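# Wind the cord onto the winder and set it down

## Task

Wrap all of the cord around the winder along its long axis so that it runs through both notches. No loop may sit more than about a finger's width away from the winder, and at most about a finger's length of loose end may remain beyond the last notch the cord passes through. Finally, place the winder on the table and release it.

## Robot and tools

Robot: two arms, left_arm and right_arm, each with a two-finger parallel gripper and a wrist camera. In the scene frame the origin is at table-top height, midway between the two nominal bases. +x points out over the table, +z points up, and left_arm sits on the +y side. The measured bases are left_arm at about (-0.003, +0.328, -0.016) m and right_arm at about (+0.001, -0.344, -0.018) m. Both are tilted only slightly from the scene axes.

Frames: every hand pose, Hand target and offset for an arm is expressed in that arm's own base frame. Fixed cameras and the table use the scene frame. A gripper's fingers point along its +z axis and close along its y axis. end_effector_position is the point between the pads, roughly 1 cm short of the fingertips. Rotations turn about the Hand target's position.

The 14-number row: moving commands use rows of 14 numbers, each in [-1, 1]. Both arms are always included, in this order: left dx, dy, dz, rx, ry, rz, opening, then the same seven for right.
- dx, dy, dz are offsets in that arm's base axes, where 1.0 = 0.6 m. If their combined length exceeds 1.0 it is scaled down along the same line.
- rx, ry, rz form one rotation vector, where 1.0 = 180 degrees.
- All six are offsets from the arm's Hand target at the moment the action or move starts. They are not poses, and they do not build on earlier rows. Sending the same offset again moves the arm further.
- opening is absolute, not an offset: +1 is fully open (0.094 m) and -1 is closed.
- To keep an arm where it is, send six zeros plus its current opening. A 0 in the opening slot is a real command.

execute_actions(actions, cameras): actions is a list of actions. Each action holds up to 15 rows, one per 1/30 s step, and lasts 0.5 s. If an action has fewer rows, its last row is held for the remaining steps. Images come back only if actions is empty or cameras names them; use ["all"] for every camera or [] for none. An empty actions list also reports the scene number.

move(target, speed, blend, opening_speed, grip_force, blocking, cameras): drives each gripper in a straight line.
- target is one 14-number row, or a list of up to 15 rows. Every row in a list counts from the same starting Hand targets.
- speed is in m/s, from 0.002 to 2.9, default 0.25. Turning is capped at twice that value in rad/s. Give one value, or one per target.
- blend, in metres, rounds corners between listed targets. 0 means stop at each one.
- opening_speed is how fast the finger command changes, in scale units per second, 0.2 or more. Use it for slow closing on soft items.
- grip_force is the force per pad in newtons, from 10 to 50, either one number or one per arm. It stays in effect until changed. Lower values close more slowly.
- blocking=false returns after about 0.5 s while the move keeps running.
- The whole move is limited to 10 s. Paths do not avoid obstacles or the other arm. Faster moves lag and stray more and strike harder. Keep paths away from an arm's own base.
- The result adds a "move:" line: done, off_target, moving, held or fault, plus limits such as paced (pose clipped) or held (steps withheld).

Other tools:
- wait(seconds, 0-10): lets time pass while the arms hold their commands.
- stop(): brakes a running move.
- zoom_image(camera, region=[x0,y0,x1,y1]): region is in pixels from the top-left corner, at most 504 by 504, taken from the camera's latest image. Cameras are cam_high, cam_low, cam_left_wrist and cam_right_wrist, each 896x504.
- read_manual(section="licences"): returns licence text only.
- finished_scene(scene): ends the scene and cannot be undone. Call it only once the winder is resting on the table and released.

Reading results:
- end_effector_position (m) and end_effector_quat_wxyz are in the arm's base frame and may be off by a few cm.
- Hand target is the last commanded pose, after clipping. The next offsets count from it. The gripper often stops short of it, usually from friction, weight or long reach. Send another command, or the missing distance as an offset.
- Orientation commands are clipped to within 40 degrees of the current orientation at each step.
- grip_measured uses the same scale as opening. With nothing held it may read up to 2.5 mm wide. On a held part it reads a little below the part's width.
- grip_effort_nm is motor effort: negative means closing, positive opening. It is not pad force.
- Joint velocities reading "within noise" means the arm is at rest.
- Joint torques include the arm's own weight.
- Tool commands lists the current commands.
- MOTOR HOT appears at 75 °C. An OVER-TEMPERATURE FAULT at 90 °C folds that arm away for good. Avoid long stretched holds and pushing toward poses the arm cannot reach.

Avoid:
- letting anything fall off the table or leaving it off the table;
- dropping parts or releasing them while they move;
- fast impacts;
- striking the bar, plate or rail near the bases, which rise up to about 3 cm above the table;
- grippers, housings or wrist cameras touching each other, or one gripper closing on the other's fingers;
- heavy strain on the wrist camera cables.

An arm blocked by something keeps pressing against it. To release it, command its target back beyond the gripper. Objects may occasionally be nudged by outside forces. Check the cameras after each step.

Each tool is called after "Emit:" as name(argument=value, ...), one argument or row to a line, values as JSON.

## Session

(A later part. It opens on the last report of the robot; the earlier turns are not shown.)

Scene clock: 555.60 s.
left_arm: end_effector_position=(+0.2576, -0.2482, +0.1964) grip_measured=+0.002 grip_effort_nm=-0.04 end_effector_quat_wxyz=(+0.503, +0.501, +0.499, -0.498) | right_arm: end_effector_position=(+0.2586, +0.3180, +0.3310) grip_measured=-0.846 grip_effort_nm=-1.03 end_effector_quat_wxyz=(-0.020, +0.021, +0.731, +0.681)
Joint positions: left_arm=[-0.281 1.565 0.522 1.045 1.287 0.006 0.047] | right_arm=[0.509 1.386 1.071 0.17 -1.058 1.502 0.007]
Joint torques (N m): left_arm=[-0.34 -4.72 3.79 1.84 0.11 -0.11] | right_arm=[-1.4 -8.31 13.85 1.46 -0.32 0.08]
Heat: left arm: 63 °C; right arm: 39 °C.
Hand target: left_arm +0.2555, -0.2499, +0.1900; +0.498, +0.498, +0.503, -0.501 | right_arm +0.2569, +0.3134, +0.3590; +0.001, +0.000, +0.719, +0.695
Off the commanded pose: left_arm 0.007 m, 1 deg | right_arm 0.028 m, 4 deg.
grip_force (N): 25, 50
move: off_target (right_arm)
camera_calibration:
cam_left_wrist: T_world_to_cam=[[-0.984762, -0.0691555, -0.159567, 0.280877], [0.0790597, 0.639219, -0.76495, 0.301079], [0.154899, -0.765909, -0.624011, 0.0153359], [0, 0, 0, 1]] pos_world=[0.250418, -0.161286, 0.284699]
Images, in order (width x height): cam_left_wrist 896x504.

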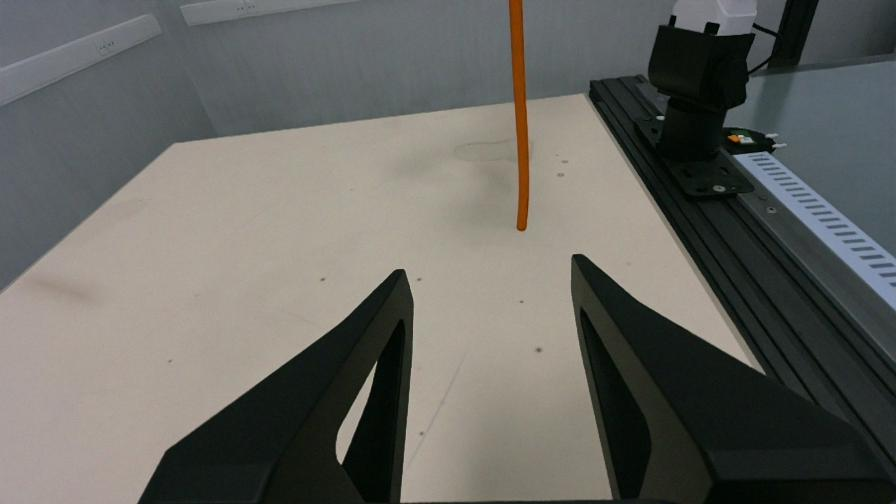

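Emit:
move(
  target=[-0.0083, -0.1018, -0.013, 0, 0, 0, 0.0, 0, 0, 0, 0, 0, 0, -0.9],
  speed=0.12,
  cameras=["cam_left_wrist"],
)

Scene clock: 560.77 s.
left_arm: end_effector_position=(+0.2449, -0.3060, +0.1759) grip_measured=+0.002 grip_effort_nm=-0.04 end_effector_quat_wxyz=(+0.488, +0.496, +0.511, -0.504) | right_arm: end_effector_position=(+0.2586, +0.3180, +0.3310) grip_measured=-0.846 grip_effort_nm=-1.03 end_effector_quat_wxyz=(-0.020, +0.021, +0.731, +0.681)
Joint positions: left_arm=[-0.494 1.665 0.538 1.094 1.077 -0.002 0.047] | right_arm=[0.509 1.386 1.071 0.17 -1.058 1.502 0.007]
Joint torques (N m): left_arm=[-0.21 -5.44 7.13 2.06 0.1 -0.1] | right_arm=[-1.42 -8.31 13.87 1.46 -0.31 0.08]
Heat: left arm: 59 °C; right arm: 39 °C.
Hand target: left_arm +0.2505, -0.3110, +0.1823; +0.499, +0.498, +0.503, -0.501 | right_arm +0.2569, +0.3134, +0.3590; +0.001, +0.000, +0.719, +0.695
Off the commanded pose: left_arm 0.010 m, 2 deg | right_arm 0.028 m, 4 deg.
grip_force (N): 25, 50
move: off_target (right_arm)
camera_calibration:
cam_left_wrist: T_world_to_cam=[[-0.990338, -0.0639022, -0.123074, 0.257578], [0.0520987, 0.651041, -0.757253, 0.33216], [0.128516, -0.756348, -0.641421, -0.0273536], [0, 0, 0, 1]] pos_world=[0.2413, -0.220479, 0.265685]
Images, in order (width x height): cam_left_wrist 896x504.

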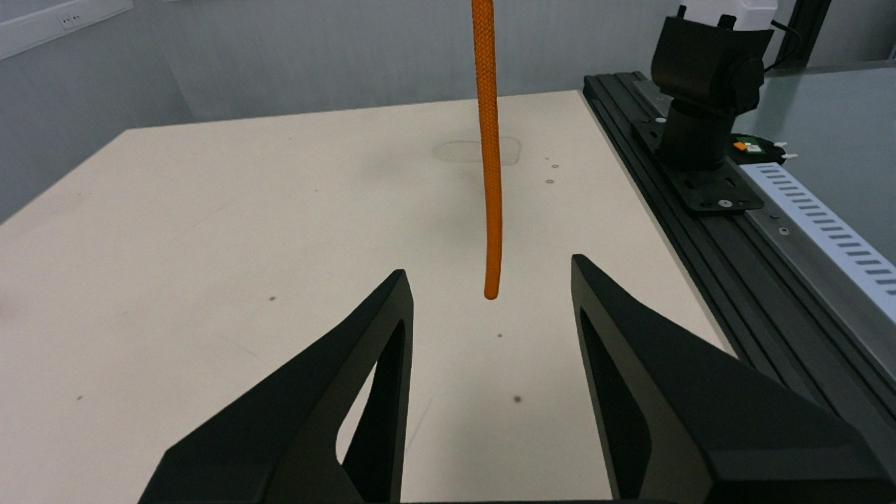

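Emit:
move(
  target=[0, 0, 0, 0, 0, 0, -0.97, 0, 0, 0, 0, 0, 0, -0.9],
  speed=0.1,
  opening_speed=1.5,
  grip_force=[50, 50],
  cameras=["cam_left_wrist"],
)

Scene clock: 562.37 s.
left_arm: end_effector_position=(+0.2450, -0.3060, +0.1759) grip_measured=-0.968 grip_effort_nm=-0.92 end_effector_quat_wxyz=(+0.488, +0.496, +0.512, -0.504) | right_arm: end_effector_position=(+0.2586, +0.3180, +0.3310) grip_measured=-0.846 grip_effort_nm=-1.03 end_effector_quat_wxyz=(-0.020, +0.021, +0.731, +0.681)
Joint positions: left_arm=[-0.494 1.665 0.538 1.094 1.076 -0.003 0.002] | right_arm=[0.509 1.386 1.071 0.17 -1.058 1.502 0.007]
Joint torques (N m): left_arm=[-0.18 -5.42 7.13 2.02 0.12 -0.09] | right_arm=[-1.42 -8.32 13.86 1.46 -0.31 0.08]
Heat: left arm: 59 °C; right arm: 39 °C.
Hand target: left_arm +0.2505, -0.3110, +0.1822; +0.498, +0.498, +0.503, -0.501 | right_arm +0.2569, +0.3134, +0.3590; +0.001, +0.000, +0.719, +0.695
Off the commanded pose: left_arm 0.010 m, 2 deg | right_arm 0.028 m, 4 deg.
move: off_target (right_arm)
camera_calibration:
cam_left_wrist: T_world_to_cam=[[-0.990384, -0.0646839, -0.122296, 0.257408], [0.0509872, 0.651095, -0.757282, 0.332438], [0.12861, -0.756235, -0.641536, -0.0273466], [0, 0, 0, 1]] pos_world=[0.2415, -0.220479, 0.265685]
Images, in order (width x height): cam_left_wrist 896x504.

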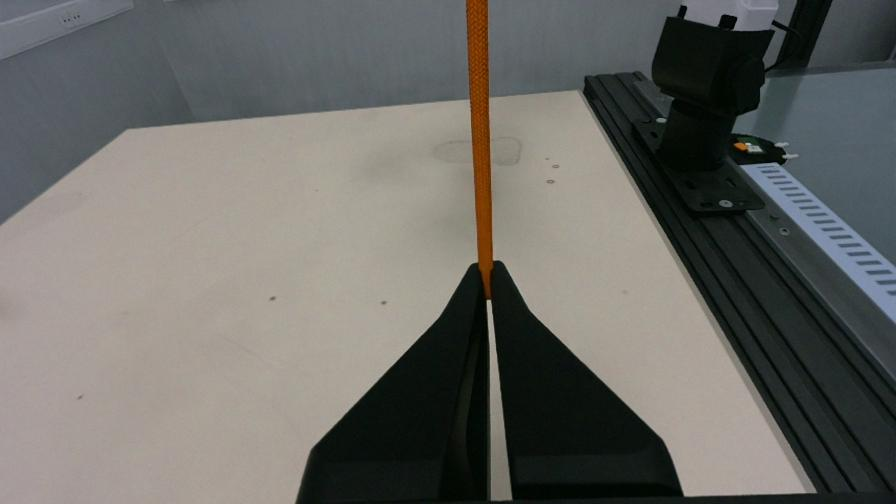

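Emit:
move(
  target=[0, 0, -0.05, 0, 0, 0, -0.97, 0, 0, 0, 0, 0, 0, -0.9],
  speed=0.06,
  cameras=["cam_right_wrist"],
)

Scene clock: 564.20 s.
left_arm: end_effector_position=(+0.2515, -0.3094, +0.1562) grip_measured=-0.964 grip_effort_nm=-0.84 end_effector_quat_wxyz=(+0.498, +0.499, +0.502, -0.501) | right_arm: end_effector_position=(+0.2586, +0.3180, +0.3310) grip_measured=-0.846 grip_effort_nm=-1.03 end_effector_quat_wxyz=(-0.020, +0.021, +0.731, +0.681)
Joint positions: left_arm=[-0.494 1.794 0.538 1.252 1.076 -0.003 0.002] | right_arm=[0.509 1.386 1.071 0.17 -1.058 1.502 0.007]
Joint torques (N m): left_arm=[-0.23 -5.82 3.82 2.06 0.12 -0.09] | right_arm=[-1.42 -8.31 13.85 1.46 -0.31 0.08]
Heat: left arm: 58 °C; right arm: 38 °C.
Hand target: left_arm +0.2505, -0.3110, +0.1523; +0.498, +0.498, +0.503, -0.501 | right_arm +0.2569, +0.3134, +0.3590; +0.001, +0.000, +0.719, +0.695
Off the commanded pose: left_arm 0.004 m, 0 deg | right_arm 0.028 m, 4 deg.
move: off_target (right_arm)
camera_calibration:
cam_right_wrist: T_world_to_cam=[[-0.196353, -0.0252714, -0.980208, 0.394992], [-0.752339, -0.637222, 0.167135, 0.355641], [-0.628833, 0.770266, 0.106108, 0.00461145], [0, 0, 0, 1]] pos_world=[0.34802, 0.233052, 0.327244]
Images, in order (width x height): cam_right_wrist 896x504.

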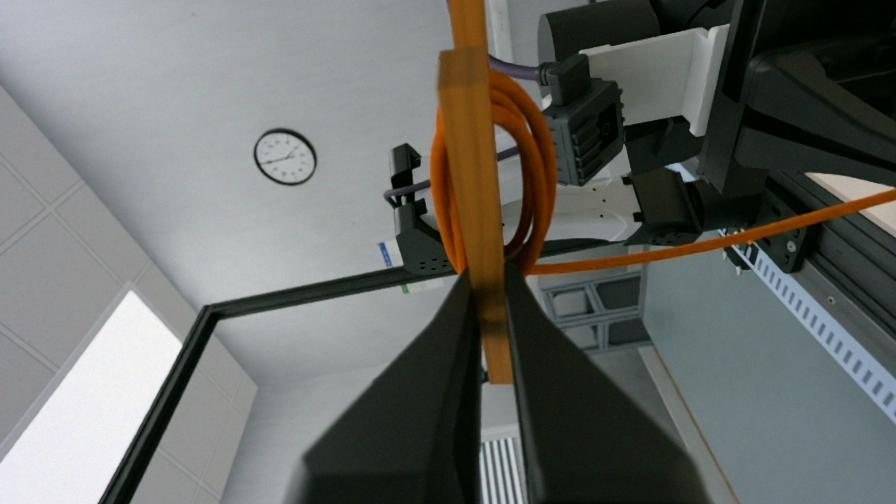

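Emit:
move(
  target=[0, 0, -0.05, 0, 0, 0, -0.97, 0, 0, 0, 0, 0, 0, -0.9],
  speed=0.06,
  cameras=["cam_right_wrist"],
)

Scene clock: 565.73 s.
left_arm: end_effector_position=(+0.2535, -0.3104, +0.1267) grip_measured=-0.963 grip_effort_nm=-0.82 end_effector_quat_wxyz=(+0.499, +0.499, +0.502, -0.501) | right_arm: end_effector_position=(+0.2585, +0.3180, +0.3304) grip_measured=-0.846 grip_effort_nm=-1.03 end_effector_quat_wxyz=(-0.021, +0.022, +0.732, +0.681)
Joint positions: left_arm=[-0.494 1.941 0.53 1.408 1.075 -0.003 0.002] | right_arm=[0.509 1.386 1.071 0.167 -1.058 1.502 0.007]
Joint torques (N m): left_arm=[-0.23 -6.43 2.58 2.12 0.11 -0.07] | right_arm=[-1.4 -8.34 13.85 1.49 -0.31 0.08]
Heat: left arm: 57 °C; right arm: 38 °C.
Hand target: left_arm +0.2506, -0.3110, +0.1222; +0.498, +0.498, +0.503, -0.501 | right_arm +0.2569, +0.3134, +0.3589; +0.000, +0.000, +0.719, +0.695
Off the commanded pose: left_arm 0.005 m, 0 deg | right_arm 0.029 m, 4 deg.
move: off_target (right_arm)
camera_calibration:
cam_right_wrist: T_world_to_cam=[[-0.199289, -0.0268759, -0.979572, 0.395471], [-0.75186, -0.636913, 0.170437, 0.354306], [-0.628482, 0.770467, 0.106723, 0.00433063], [0, 0, 0, 1]] pos_world=[0.347923, 0.232954, 0.326544]
Images, in order (width x height): cam_right_wrist 896x504.

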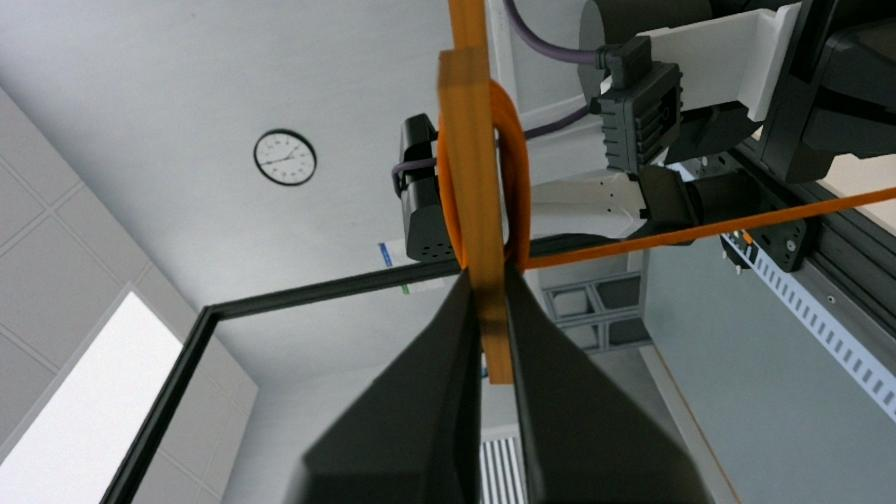

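Emit:
move(
  target=[0, 0, -0.05, 0, 0, 0, -0.97, 0, 0, 0, 0, 0, 0, -0.9],
  speed=0.06,
  cameras=["cam_right_wrist"],
)

Scene clock: 567.07 s.
left_arm: end_effector_position=(+0.2535, -0.3104, +0.0949) grip_measured=-0.969 grip_effort_nm=-0.94 end_effector_quat_wxyz=(+0.483, +0.494, +0.518, -0.505) | right_arm: end_effector_position=(+0.2568, +0.3163, +0.3139) grip_measured=-0.846 grip_effort_nm=-1.03 end_effector_quat_wxyz=(-0.047, +0.051, +0.748, +0.660)
Joint positions: left_arm=[-0.494 2.067 0.53 1.486 1.075 -0.001 0.001] | right_arm=[0.509 1.386 1.071 0.062 -1.052 1.488 0.007]
Joint torques (N m): left_arm=[-0.2 -4.75 2.19 2.68 0.15 0.04] | right_arm=[-1.5 -9.17 13.65 2.27 -0.44 0.09]
Heat: left arm: 57 °C; right arm: 38 °C.
Hand target: left_arm +0.2506, -0.3110, +0.0922; +0.498, +0.498, +0.503, -0.501 | right_arm +0.2569, +0.3134, +0.3590; +0.001, -0.001, +0.719, +0.695
Off the commanded pose: left_arm 0.004 m, 3 deg | right_arm 0.045 m, 9 deg.
move: off_target (left_arm, right_arm)
camera_calibration:
cam_right_wrist: T_world_to_cam=[[-0.274172, -0.0761514, -0.958661, 0.407157], [-0.738622, -0.621701, 0.260627, 0.318326], [-0.615847, 0.779544, 0.114206, -0.00218209], [0, 0, 0, 1]] pos_world=[0.345409, 0.23061, 0.30761]
Images, in order (width x height): cam_right_wrist 896x504.

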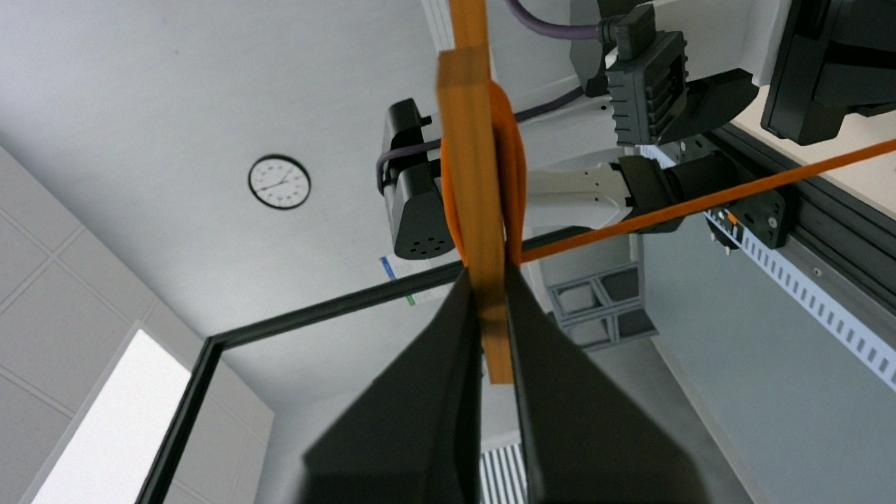

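Emit:
move(
  target=[0, 0, 0.035, 0, 0, 0, -0.97, 0, 0, 0, 0, 0, 0, -0.9],
  speed=0.06,
  cameras=["cam_right_wrist", "cam_low"],
)

Scene clock: 568.57 s.
left_arm: end_effector_position=(+0.2539, -0.3106, +0.1068) grip_measured=-0.970 grip_effort_nm=-0.95 end_effector_quat_wxyz=(+0.493, +0.497, +0.508, -0.502) | right_arm: end_effector_position=(+0.2582, +0.3172, +0.3221) grip_measured=-0.846 grip_effort_nm=-1.03 end_effector_quat_wxyz=(-0.031, +0.035, +0.740, +0.671)
Joint positions: left_arm=[-0.494 2.031 0.53 1.482 1.075 -0.002 0.001] | right_arm=[0.509 1.386 1.071 0.114 -1.053 1.489 0.007]
Joint torques (N m): left_arm=[-0.23 -10.77 2.09 1.92 0.12 -0.11] | right_arm=[-1.44 -8.66 13.71 1.91 -0.4 0.15]
Heat: left arm: 56 °C; right arm: 38 °C.
Hand target: left_arm +0.2506, -0.3110, +0.1132; +0.498, +0.498, +0.503, -0.501 | right_arm +0.2569, +0.3134, +0.3590; +0.001, +0.000, +0.719, +0.695
Off the commanded pose: left_arm 0.007 m, 1 deg | right_arm 0.037 m, 7 deg.
move: off_target (right_arm)
camera_calibration:
cam_right_wrist: T_world_to_cam=[[-0.230886, -0.0516368, -0.97161, 0.400634], [-0.748525, -0.628547, 0.211278, 0.338461], [-0.621612, 0.776055, 0.106471, 0.00211652], [0, 0, 0, 1]] pos_world=[0.347162, 0.231783, 0.317525]
Images, in order (width x height): cam_low 896x504, cam_right_wrist 896x504.

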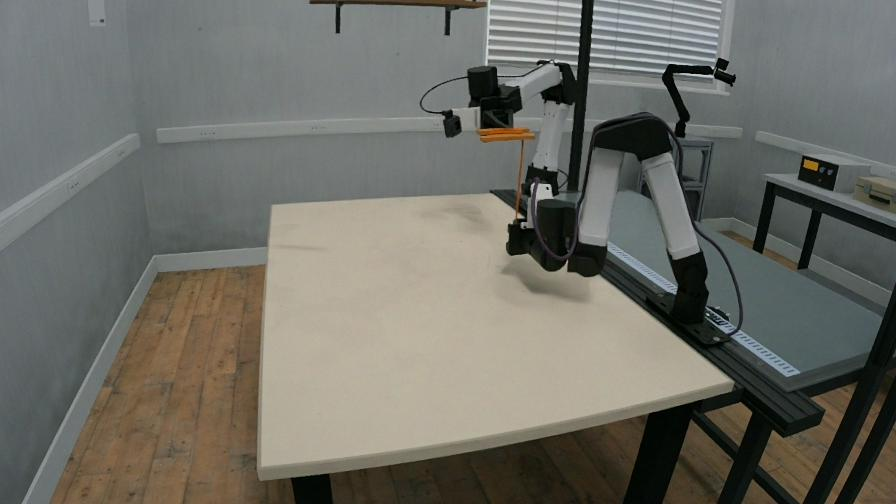

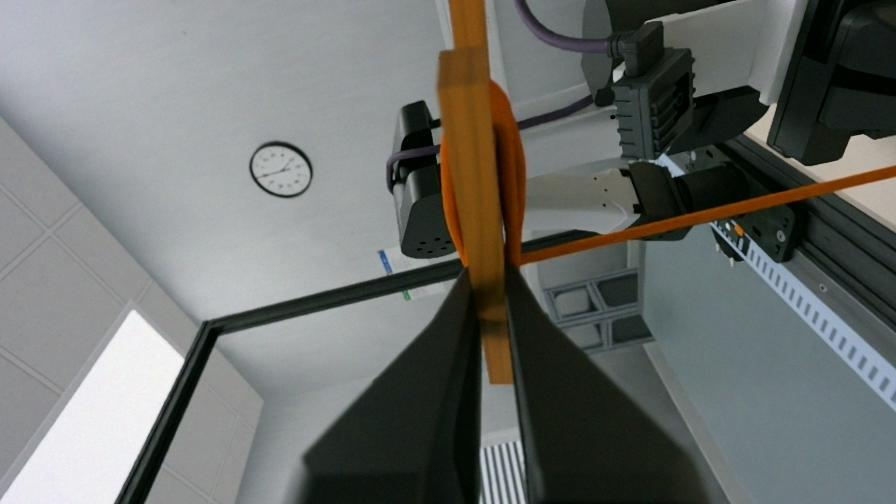

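Emit:
move(
  target=[0, 0, 0.03, 0, 0, 0, -0.97, 0, 0, 0, 0, 0, 0, -0.9],
  speed=0.08,
  cameras=["cam_right_wrist"],
)

Scene clock: 571.63 s.
left_arm: end_effector_position=(+0.2535, -0.3104, +0.1231) grip_measured=-0.970 grip_effort_nm=-0.95 end_effector_quat_wxyz=(+0.492, +0.496, +0.509, -0.503) | right_arm: end_effector_position=(+0.2580, +0.3177, +0.3271) grip_measured=-0.846 grip_effort_nm=-1.03 end_effector_quat_wxyz=(-0.026, +0.026, +0.735, +0.677)
Joint positions: left_arm=[-0.494 1.946 0.53 1.395 1.075 -0.007 0.001] | right_arm=[0.509 1.386 1.071 0.146 -1.058 1.496 0.007]
Joint torques (N m): left_arm=[-0.25 -11.19 2.77 1.82 0.12 -0.08] | right_arm=[-1.44 -8.46 13.78 1.66 -0.32 0.12]
Heat: left arm: 56 °C; right arm: 38 °C.
Hand target: left_arm +0.2506, -0.3110, +0.1313; +0.498, +0.498, +0.503, -0.501 | right_arm +0.2569, +0.3134, +0.3589; +0.001, +0.000, +0.719, +0.695
Off the commanded pose: left_arm 0.009 m, 1 deg | right_arm 0.032 m, 5 deg.
move: off_target (right_arm)
camera_calibration:
cam_right_wrist: T_world_to_cam=[[-0.211197, -0.0370156, -0.976742, 0.397517], [-0.749347, -0.635485, 0.186112, 0.348147], [-0.627595, 0.771225, 0.106475, 0.00413945], [0, 0, 0, 1]] pos_world=[0.347436, 0.232764, 0.323036]
Images, in order (width x height): cam_right_wrist 896x504.

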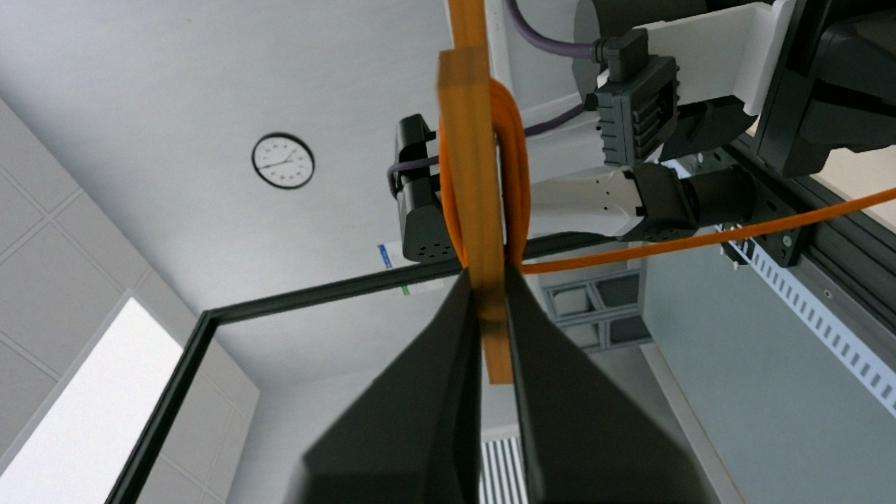

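Emit:
move(
  target=[
    [0.1527, -0.0383, 0.0083, 0, 0, 0, -0.97, 0, 0, 0, 0, 0, 0, -0.9],
    [0.2623, -0.0517, 0.1178, 0, 0, 0, -0.97, 0, 0, 0, 0, 0, 0, -0.9],
    [0.3198, -0.065, 0.2783, 0, 0, 0, -0.97, 0, 0, 0, 0, 0, 0, -0.9],
  ],
  speed=0.2,
  blend=[0.03, 0.03, 0],
  cameras=["cam_high", "cam_right_wrist"],
)

Scene clock: 578.13 s.
left_arm: end_effector_position=(+0.4310, -0.3508, +0.2928) grip_measured=-0.965 grip_effort_nm=-0.84 end_effector_quat_wxyz=(+0.483, +0.501, +0.503, -0.513) | right_arm: end_effector_position=(+0.2650, +0.3144, +0.3285) grip_measured=-0.846 grip_effort_nm=-1.03 end_effector_quat_wxyz=(-0.013, +0.033, +0.734, +0.678)
Joint positions: left_arm=[-0.385 2.081 1.647 0.415 1.213 -0.014 0.002] | right_arm=[0.496 1.386 1.071 0.157 -1.044 1.496 0.007]
Joint torques (N m): left_arm=[0.98 -11.4 9.48 1.74 -0.04 -0.01] | right_arm=[-0.21 -8.35 13.83 1.58 -0.48 0.12]
Heat: left arm: 55 °C; right arm: 38 °C.
Hand target: left_arm +0.4423, -0.3501, +0.2982; +0.498, +0.498, +0.503, -0.501 | right_arm +0.2569, +0.3134, +0.3590; +0.000, +0.000, +0.719, +0.695
Off the commanded pose: left_arm 0.013 m, 2 deg | right_arm 0.031 m, 5 deg.
move: off_target (left_arm, right_arm)
camera_calibration:
cam_right_wrist: T_world_to_cam=[[-0.201854, -0.0281318, -0.979012, 0.395664], [-0.768544, -0.615075, 0.176134, 0.352929], [-0.607121, 0.787967, 0.102535, 0.00156762], [0, 0, 0, 1]] pos_world=[0.35206, 0.226974, 0.325036]
Images, in order (width x height): cam_high 896x504, cam_right_wrist 896x504.

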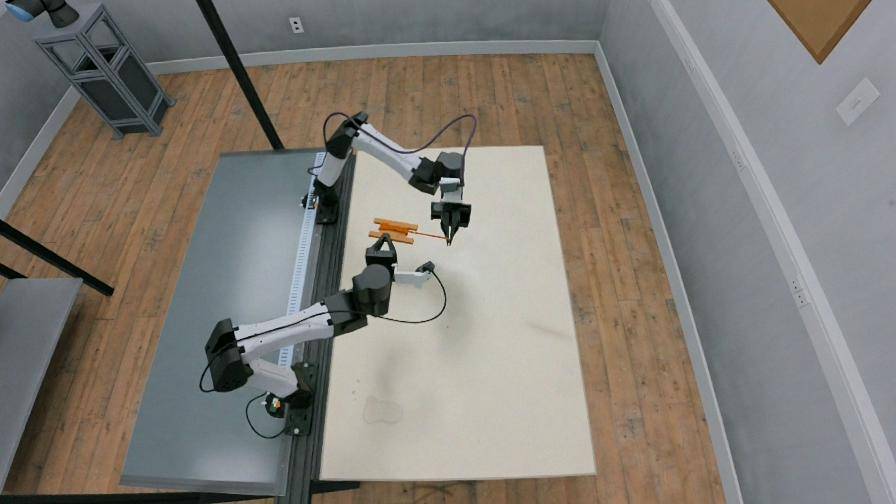

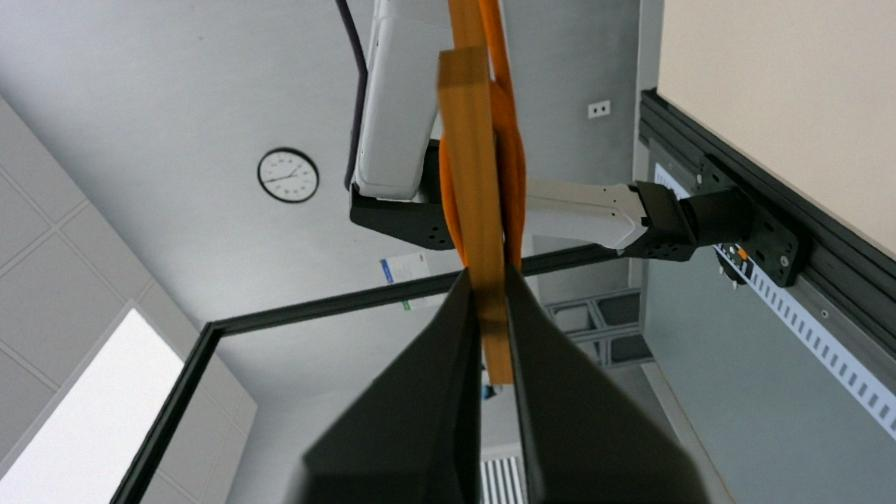

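Emit:
zoom_image(
  camera="cam_high",
  region=[350, 195, 490, 275],
)

Scaled by 3.600 from the camera's 896x504 image, which has a finer 1280x720 frame.

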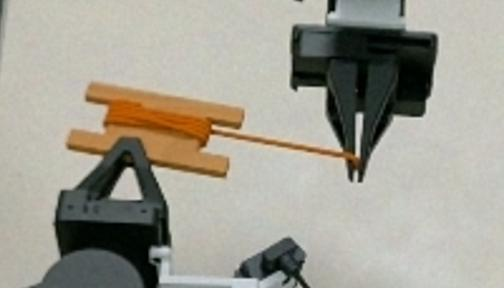

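Emit:
move(
  target=[0.03, -0.015, 0.01, 0, 0, 0, -0.97, 0, 0, 0, 0, 0, 0, -0.9],
  speed=0.06,
)

Emit:
zoom_image(
  camera="cam_high",
  region=[350, 195, 490, 275],
)

Scene clock: 580.27 s.
left_arm: end_effector_position=(+0.4432, -0.3573, +0.3027) grip_measured=-0.963 grip_effort_nm=-0.78 end_effector_quat_wxyz=(+0.479, +0.508, +0.494, -0.518) | right_arm: end_effector_position=(+0.2730, +0.3120, +0.3290) grip_measured=-0.846 grip_effort_nm=-1.03 end_effector_quat_wxyz=(+0.004, +0.044, +0.734, +0.678)
Joint positions: left_arm=[-0.385 2.148 1.787 0.346 1.239 -0.012 0.002] | right_arm=[0.488 1.386 1.071 0.164 -1.012 1.496 0.007]
Joint torques (N m): left_arm=[0.72 -11.04 9.7 1.76 -0.39 0] | right_arm=[0.53 -8.28 13.87 1.52 -0.8 0.11]
Heat: left arm: 55 °C; right arm: 38 °C.
Hand target: left_arm +0.4604, -0.3591, +0.3042; +0.498, +0.498, +0.503, -0.501 | right_arm +0.2568, +0.3135, +0.3590; +0.000, -0.001, +0.719, +0.695
Off the commanded pose: left_arm 0.017 m, 3 deg | right_arm 0.034 m, 6 deg.
move: off_target (left_arm, right_arm)

Scaled by 3.600 from the camera's 896x504 image, which has a finer 1280x720 frame.
This view is cut from an older image: the scene may have changed since it was taken.

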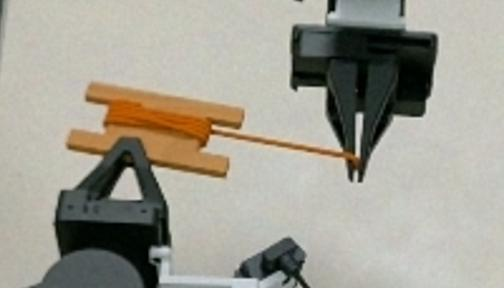

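Emit:
move(
  target=[
    [-0.0278, 0.0018, 0.0538, 0, 0, 0, -0.97, 0, 0, 0, 0, 0, 0, -0.9],
    [-0.0728, 0.0085, 0.1202, 0, 0, 0.05, -0.97, 0, 0, 0, 0, 0, 0, -0.9],
    [-0.1377, 0.0218, 0.1555, 0, 0, 0.12, -0.97, 0, 0, 0, 0, 0, 0, -0.9],
    [-0.2035, 0.0318, 0.1665, 0, 0, 0.2, -0.97, 0, 0, 0, 0, 0, 0, -0.9],
  ],
  speed=0.2,
  blend=[0.012, 0.012, 0.012, 0],
  cameras=["cam_high"],
)

Emit:
zoom_image(
  camera="cam_high",
  region=[340, 180, 480, 270],
)

Scene clock: 584.00 s.
left_arm: end_effector_position=(+0.3455, -0.3433, +0.3940) grip_measured=-0.968 grip_effort_nm=-0.91 end_effector_quat_wxyz=(+0.617, +0.319, +0.644, -0.322) | right_arm: end_effector_position=(+0.2645, +0.3137, +0.3361) grip_measured=-0.846 grip_effort_nm=-1.03 end_effector_quat_wxyz=(-0.008, +0.020, +0.729, +0.684)
Joint positions: left_arm=[-0.695 1.463 1.326 0.105 0.246 -0.014 0.001] | right_arm=[0.491 1.386 1.081 0.176 -1.059 1.497 0.007]
Joint torques (N m): left_arm=[-0.32 -10.24 5.71 2.43 0.13 0] | right_arm=[0.24 -8.16 12.97 1.42 -0.31 0.14]
Heat: left arm: 55 °C; right arm: 38 °C.
Hand target: left_arm +0.3383, -0.3399, +0.4042; +0.629, +0.318, +0.632, -0.323 | right_arm +0.2568, +0.3134, +0.3590; +0.000, -0.001, +0.719, +0.695
Off the commanded pose: left_arm 0.013 m, 2 deg | right_arm 0.024 m, 3 deg.
move: off_target (left_arm, right_arm)
Images, in order (width x height): cam_high 896x504.

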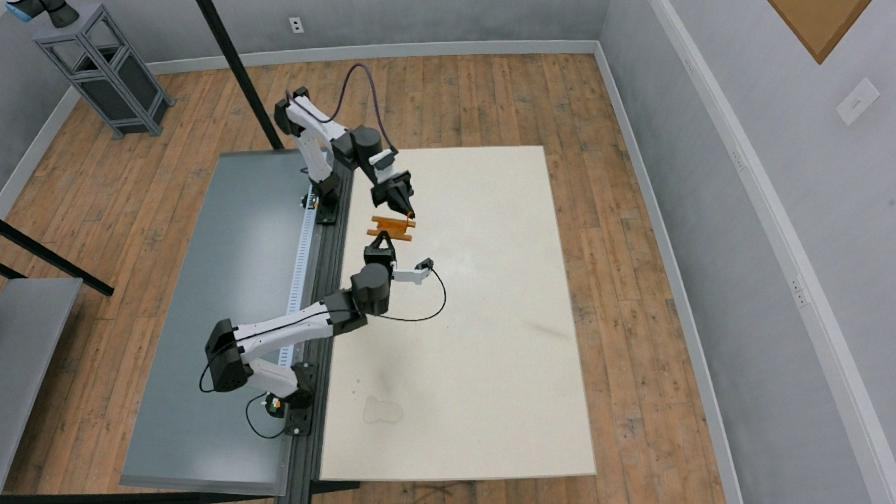

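Scaled by 3.600 from the camera's 896x504 image, which has a finer 1280x720 frame.

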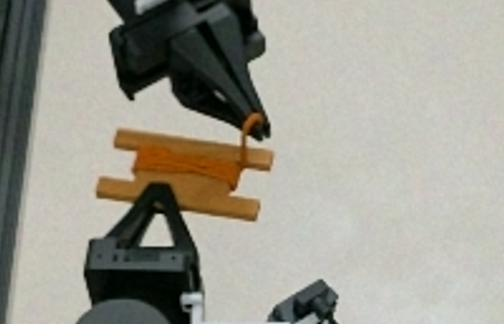

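Emit:
execute_actions(
  actions=[],
  cameras=["cam_right_wrist"],
)

Scene clock: 584.47 s.
left_arm: end_effector_position=(+0.3455, -0.3433, +0.3939) grip_measured=-0.962 grip_effort_nm=-0.76 end_effector_quat_wxyz=(+0.617, +0.318, +0.644, -0.322) | right_arm: end_effector_position=(+0.2645, +0.3137, +0.3361) grip_measured=-0.846 grip_effort_nm=-1.03 end_effector_quat_wxyz=(-0.008, +0.020, +0.729, +0.684)
Joint positions: left_arm=[-0.695 1.463 1.326 0.105 0.246 -0.014 0.002] | right_arm=[0.491 1.386 1.081 0.176 -1.059 1.497 0.007]
Joint velocities: within noise
Joint torques (N m): left_arm=[-0.23 -10.15 5.68 2.43 0.12 0.01] | right_arm=[0.25 -8.17 12.96 1.42 -0.31 0.13]
Heat: left arm: 55 °C; right arm: 38 °C.
Hand target: left_arm +0.3383, -0.3399, +0.4042; +0.629, +0.318, +0.632, -0.323 | right_arm +0.2568, +0.3134, +0.3590; +0.001, -0.001, +0.719, +0.695
Tool commands: left_gripper/opening=-0.97 right_gripper/opening=-0.9
Off the commanded pose: left_arm 0.013 m, 2 deg | right_arm 0.024 m, 3 deg.
camera_calibration:
cam_right_wrist: T_world_to_cam=[[-0.178464, -0.014581, -0.983838, 0.394184], [-0.765675, -0.62593, 0.148167, 0.36277], [-0.617974, 0.779743, 0.100542, 0.00713596], [0, 0, 0, 1]] pos_world=[0.352522, 0.227252, 0.333345]
Images, in order (width x height): cam_right_wrist 896x504.

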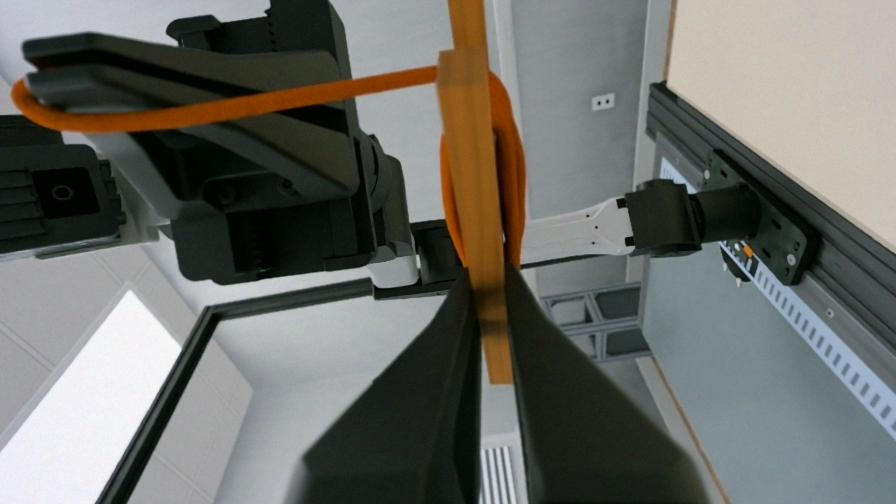

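Emit:
move(
  target=[
    [-0.112, 0, -0.021, 0, 0, 0.08, -0.97, 0, 0, 0, 0, 0, 0, -0.9],
    [-0.1627, -0.0018, -0.0635, 0, 0, 0.15, -0.97, 0, 0, 0, 0, 0, 0, -0.9],
    [-0.1962, -0.0052, -0.1055, 0, 0, 0.2, -0.97, 0, 0, 0, 0, 0, 0, -0.9],
  ],
  speed=0.2,
  blend=[0.015, 0.015, 0],
  cameras=["cam_high", "cam_right_wrist"],
)

Emit:
zoom_image(
  camera="cam_high",
  region=[330, 180, 470, 270],
)

Scene clock: 587.87 s.
left_arm: end_effector_position=(+0.2244, -0.3375, +0.3481) grip_measured=-0.963 grip_effort_nm=-0.79 end_effector_quat_wxyz=(+0.699, +0.098, +0.700, -0.111) | right_arm: end_effector_position=(+0.2562, +0.3145, +0.3381) grip_measured=-0.846 grip_effort_nm=-1.03 end_effector_quat_wxyz=(-0.021, +0.008, +0.728, +0.686)
Joint positions: left_arm=[-1.371 1.37 1.033 0.338 -1.074 -0.017 0.002] | right_arm=[0.497 1.381 1.081 0.172 -1.091 1.499 0.007]
Joint torques (N m): left_arm=[-0.68 -4.82 5.27 2.07 0.21 0.01] | right_arm=[-0.31 -7.66 12.9 1.44 0.01 0.13]
Heat: left arm: 54 °C; right arm: 38 °C.
Hand target: left_arm +0.2206, -0.3430, +0.3408; +0.698, +0.107, +0.699, -0.112 | right_arm +0.2569, +0.3134, +0.3590; +0.001, +0.000, +0.719, +0.695
Off the commanded pose: left_arm 0.010 m, 1 deg | right_arm 0.021 m, 3 deg.
move: off_target (right_arm)
camera_calibration:
cam_right_wrist: T_world_to_cam=[[-0.179243, -0.0167593, -0.983662, 0.395524], [-0.741957, -0.654281, 0.146347, 0.360154], [-0.646044, 0.756066, 0.10484, 0.0143395], [0, 0, 0, 1]] pos_world=[0.347377, 0.231429, 0.334851]
Images, in order (width x height): cam_high 896x504, cam_right_wrist 896x504.

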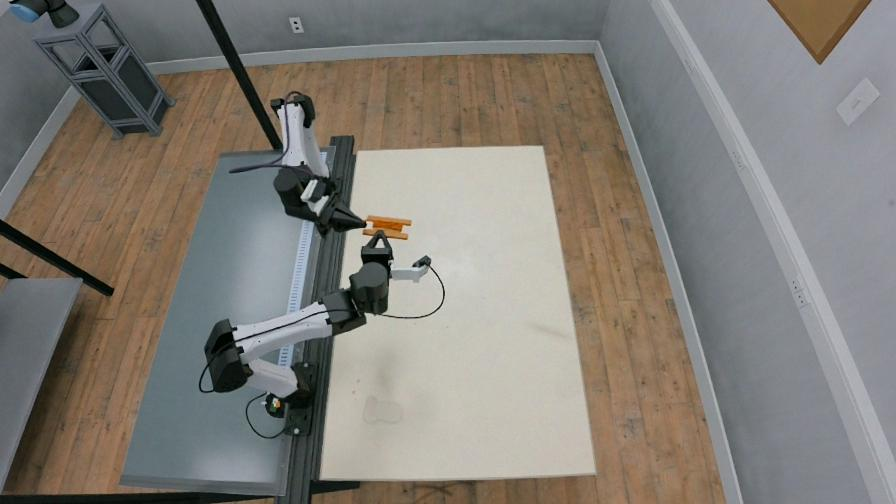

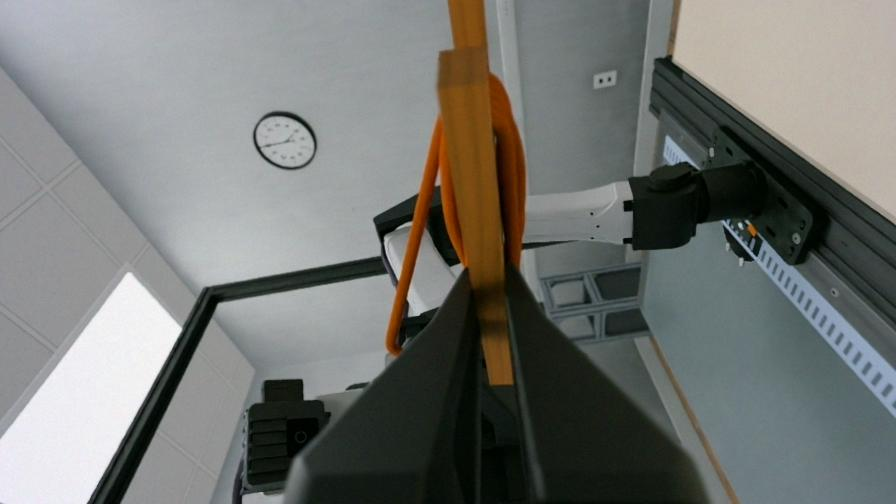

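Scaled by 3.600 from the camera's 896x504 image, which has a finer 1280x720 frame.

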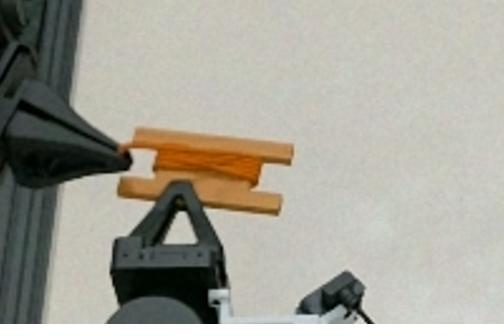

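Emit:
move(
  target=[
    [-0.0168, -0.0105, -0.0318, 0, 0, 0, -0.97, 0, 0, 0, 0, 0, 0, -0.9],
    [-0.0177, -0.0117, -0.0652, 0, 0, 0, -0.97, 0, 0, 0, 0, 0, 0, -0.9],
  ],
  speed=0.1,
  blend=[0.008, 0],
  cameras=["cam_left_wrist", "cam_high"],
)

Emit:
zoom_image(
  camera="cam_high",
  region=[330, 180, 470, 270],
)

Scene clock: 590.43 s.
left_arm: end_effector_position=(+0.2150, -0.3395, +0.3281) grip_measured=-0.966 grip_effort_nm=-0.88 end_effector_quat_wxyz=(+0.708, +0.064, +0.690, -0.136) | right_arm: end_effector_position=(+0.2543, +0.3145, +0.3315) grip_measured=-0.846 grip_effort_nm=-1.03 end_effector_quat_wxyz=(-0.034, +0.016, +0.734, +0.678)
Joint positions: left_arm=[-1.407 1.404 0.926 0.571 -1.124 -0.013 0.002] | right_arm=[0.499 1.381 1.081 0.129 -1.094 1.491 0.007]
Joint torques (N m): left_arm=[-0.92 -3.43 4.16 1.4 0.42 -0.03] | right_arm=[-0.51 -7.92 12.77 1.82 0.01 0.2]
Heat: left arm: 54 °C; right arm: 38 °C.
Hand target: left_arm +0.2100, -0.3501, +0.3017; +0.698, +0.107, +0.699, -0.112 | right_arm +0.2568, +0.3135, +0.3590; +0.000, -0.001, +0.719, +0.695
Off the commanded pose: left_arm 0.029 m, 6 deg | right_arm 0.028 m, 5 deg.
move: off_target (left_arm, right_arm)
camera_calibration:
cam_left_wrist: T_world_to_cam=[[-0.211369, -0.975936, -0.0535905, -0.255225], [-0.583964, 0.170063, -0.793766, 0.456313], [0.783779, -0.136483, -0.605857, 0.106666], [0, 0, 0, 1]] pos_world=[0.128921, -0.312127, 0.413153]
Images, in order (width x height): cam_high 896x504, cam_left_wrist 896x504.

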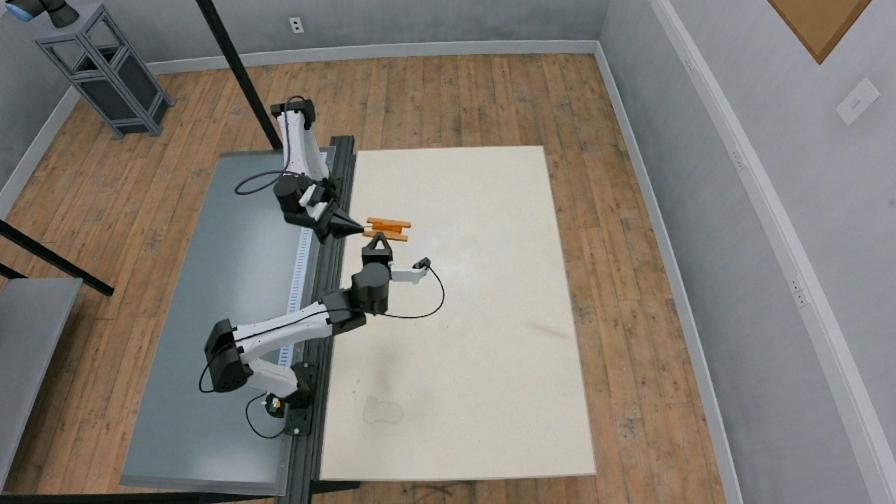

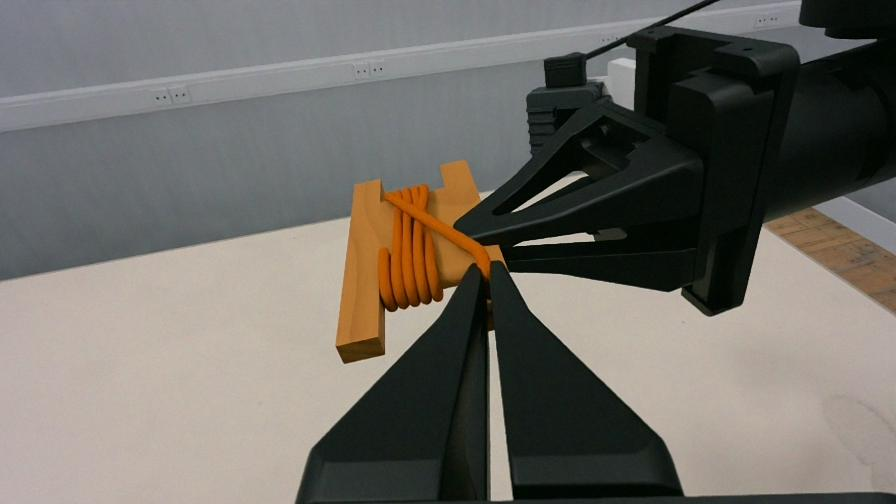

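Scaled by 3.600 from the camera's 896x504 image, which has a finer 1280x720 frame.

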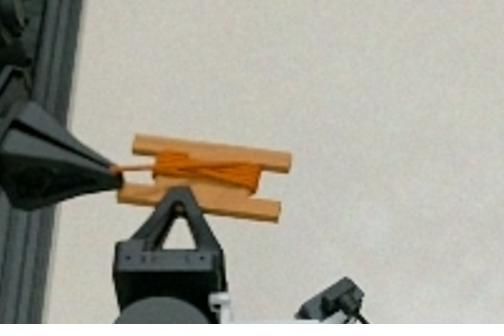

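Emit:
move(
  target=[
    [-0.0033, 0.0168, 0.0638, 0, 0, 0, -0.97, 0, 0, 0, 0, 0, 0, -0.9],
    [-0.0042, 0.0168, 0.0167, 0, 0, 0, -0.97, 0, 0, 0, 0, 0, 0, -0.9],
    [-0.0025, 0.0168, -0.0133, 0, 0, 0, -0.97, 0, 0, 0, 0, 0, 0, -0.9],
  ],
  speed=0.1,
  blend=[0.004, 0.006, 0],
  cameras=["cam_left_wrist"],
)

Scene clock: 593.27 s.
left_arm: end_effector_position=(+0.2128, -0.3330, +0.3052) grip_measured=-0.967 grip_effort_nm=-0.90 end_effector_quat_wxyz=(+0.703, +0.088, +0.697, -0.112) | right_arm: end_effector_position=(+0.2539, +0.3148, +0.3330) grip_measured=-0.846 grip_effort_nm=-1.03 end_effector_quat_wxyz=(-0.033, +0.015, +0.733, +0.680)
Joint positions: left_arm=[-1.411 1.389 0.857 0.563 -1.127 -0.005 0.002] | right_arm=[0.5 1.38 1.081 0.137 -1.094 1.496 0.007]
Joint torques (N m): left_arm=[-0.66 -4.51 5.18 1.79 0.38 -0.12] | right_arm=[-0.62 -7.83 12.78 1.75 0.02 0.15]
Heat: left arm: 53 °C; right arm: 38 °C.
Hand target: left_arm +0.2084, -0.3400, +0.2938; +0.698, +0.107, +0.699, -0.112 | right_arm +0.2569, +0.3135, +0.3589; +0.000, +0.000, +0.719, +0.695
Off the commanded pose: left_arm 0.014 m, 2 deg | right_arm 0.026 m, 5 deg.
move: off_target (left_arm, right_arm)
camera_calibration:
cam_left_wrist: T_world_to_cam=[[-0.212186, -0.970036, -0.118351, -0.228687], [-0.590224, 0.223736, -0.775614, 0.44936], [0.778853, -0.0947213, -0.620012, 0.114759], [0, 0, 0, 1]] pos_world=[0.127318, -0.311502, 0.392616]
Images, in order (width x height): cam_left_wrist 896x504.

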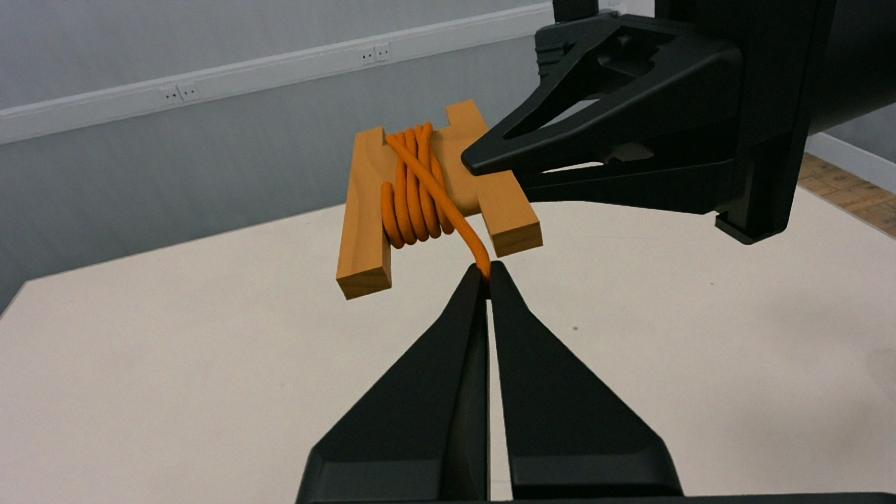

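Emit:
move(
  target=[
    [0.0047, 0, -0.0263, 0, 0, 0, -0.97, 0, 0, 0, 0, 0, 0, -0.9],
    [0.023, 0, -0.0497, 0, 0, 0, -0.97, 0, 0, 0, 0, 0, 0, -0.9],
    [0.0463, 0, -0.0597, 0, 0, 0, -0.97, 0, 0, 0, 0, 0, 0, -0.9],
  ],
  speed=0.1,
  blend=[0.008, 0.008, 0],
  cameras=["cam_left_wrist", "cam_right_wrist"],
)

Scene clock: 595.80 s.
left_arm: end_effector_position=(+0.2358, -0.3340, +0.2811) grip_measured=-0.962 grip_effort_nm=-0.77 end_effector_quat_wxyz=(+0.709, +0.074, +0.689, -0.131) | right_arm: end_effector_position=(+0.2550, +0.3150, +0.3308) grip_measured=-0.846 grip_effort_nm=-1.03 end_effector_quat_wxyz=(-0.034, +0.022, +0.735, +0.677)
Joint positions: left_arm=[-1.333 1.459 0.781 0.755 -1.043 -0.01 0.002] | right_arm=[0.501 1.38 1.081 0.124 -1.083 1.496 0.007]
Joint torques (N m): left_arm=[0.65 -3.85 4.22 1.55 0.47 -0.06] | right_arm=[-0.75 -7.86 12.78 1.85 -0.1 0.13]
Heat: left arm: 52 °C; right arm: 38 °C.
Hand target: left_arm +0.2363, -0.3400, +0.2579; +0.698, +0.107, +0.699, -0.112 | right_arm +0.2568, +0.3135, +0.3590; +0.001, -0.001, +0.719, +0.695
Off the commanded pose: left_arm 0.024 m, 5 deg | right_arm 0.028 m, 5 deg.
move: off_target (left_arm, right_arm); blend cut to 0.0076 m at target 2
camera_calibration:
cam_left_wrist: T_world_to_cam=[[-0.216698, -0.973431, -0.0739806, -0.240263], [-0.579504, 0.189249, -0.792691, 0.435266], [0.785631, -0.128903, -0.605118, 0.0646024], [0, 0, 0, 1]] pos_world=[0.14942, -0.307926, 0.366349]
cam_right_wrist: T_world_to_cam=[[-0.217501, -0.039471, -0.975262, 0.402234], [-0.737485, -0.647883, 0.190694, 0.342905], [-0.639382, 0.760717, 0.111806, 0.00852232], [0, 0, 0, 1]] pos_world=[0.345822, 0.231556, 0.325941]
Images, in order (width x height): cam_left_wrist 896x504, cam_right_wrist 896x504.

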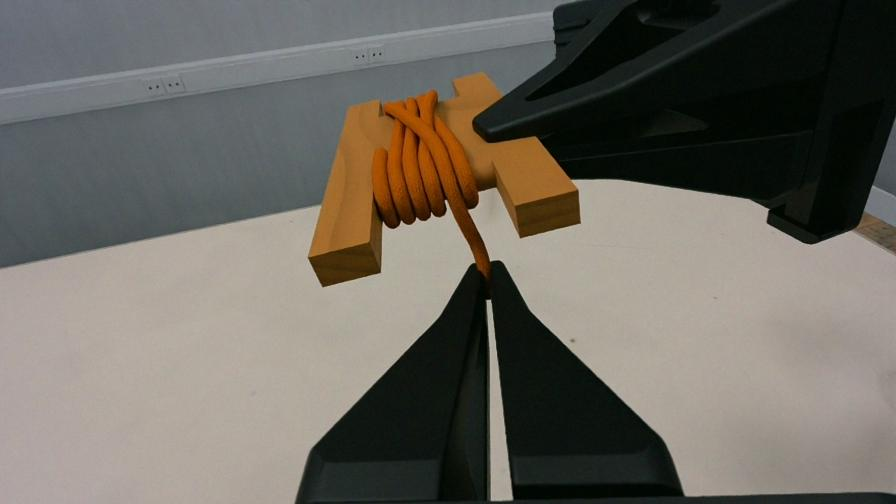

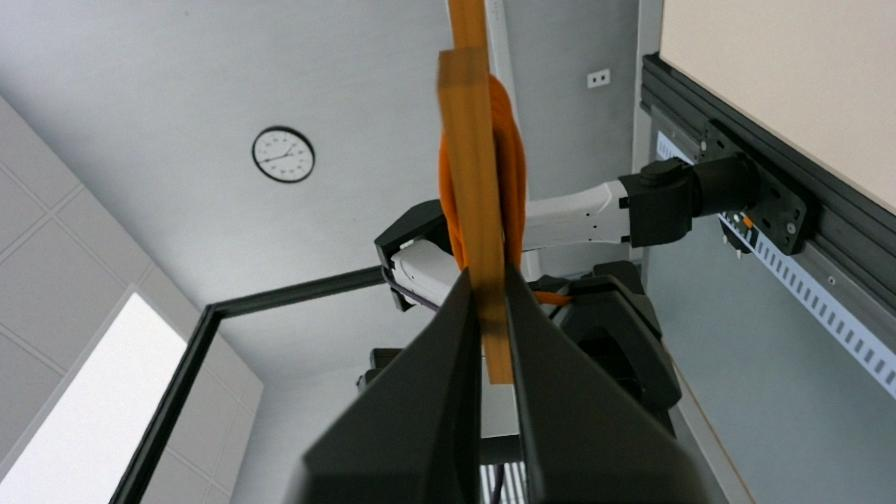

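Emit:
move(
  target=[0.035, -0.008, -0.02, 0, 0, 0, -0.97, 0, 0, 0, 0, 0, 0, -0.9],
  speed=0.06,
  cameras=["cam_left_wrist"],
)

Scene clock: 603.70 s.
left_arm: end_effector_position=(+0.2548, -0.3374, +0.2763) grip_measured=-0.969 grip_effort_nm=-0.93 end_effector_quat_wxyz=(+0.715, +0.064, +0.682, -0.142) | right_arm: end_effector_position=(+0.2610, +0.3142, +0.3269) grip_measured=-0.846 grip_effort_nm=-1.03 end_effector_quat_wxyz=(-0.027, +0.040, +0.739, +0.672)
Joint positions: left_arm=[-1.273 1.516 0.781 0.848 -0.98 -0.01 0.001] | right_arm=[0.499 1.38 1.081 0.105 -1.049 1.496 0.007]
Joint torques (N m): left_arm=[0.83 -3.6 4.42 1.26 0.49 -0.06] | right_arm=[-0.55 -7.92 12.89 1.98 -0.45 0.08]
Heat: left arm: 50 °C; right arm: 38 °C.
Hand target: left_arm +0.2572, -0.3448, +0.2459; +0.698, +0.107, +0.699, -0.112 | right_arm +0.2568, +0.3135, +0.3590; +0.001, -0.001, +0.719, +0.695
Off the commanded pose: left_arm 0.031 m, 7 deg | right_arm 0.032 m, 7 deg.
move: off_target (left_arm, right_arm)
camera_calibration:
cam_left_wrist: T_world_to_cam=[[-0.218446, -0.97479, -0.0454425, -0.247689], [-0.566942, 0.164676, -0.80713, 0.435624], [0.794266, -0.150551, -0.588622, 0.0321584], [0, 0, 0, 1]] pos_world=[0.167324, -0.30834, 0.359278]
Images, in order (width x height): cam_left_wrist 896x504.

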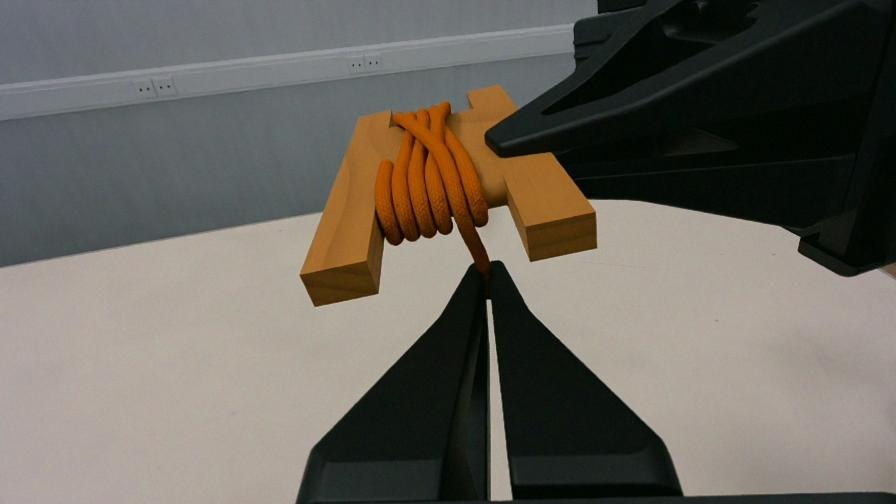

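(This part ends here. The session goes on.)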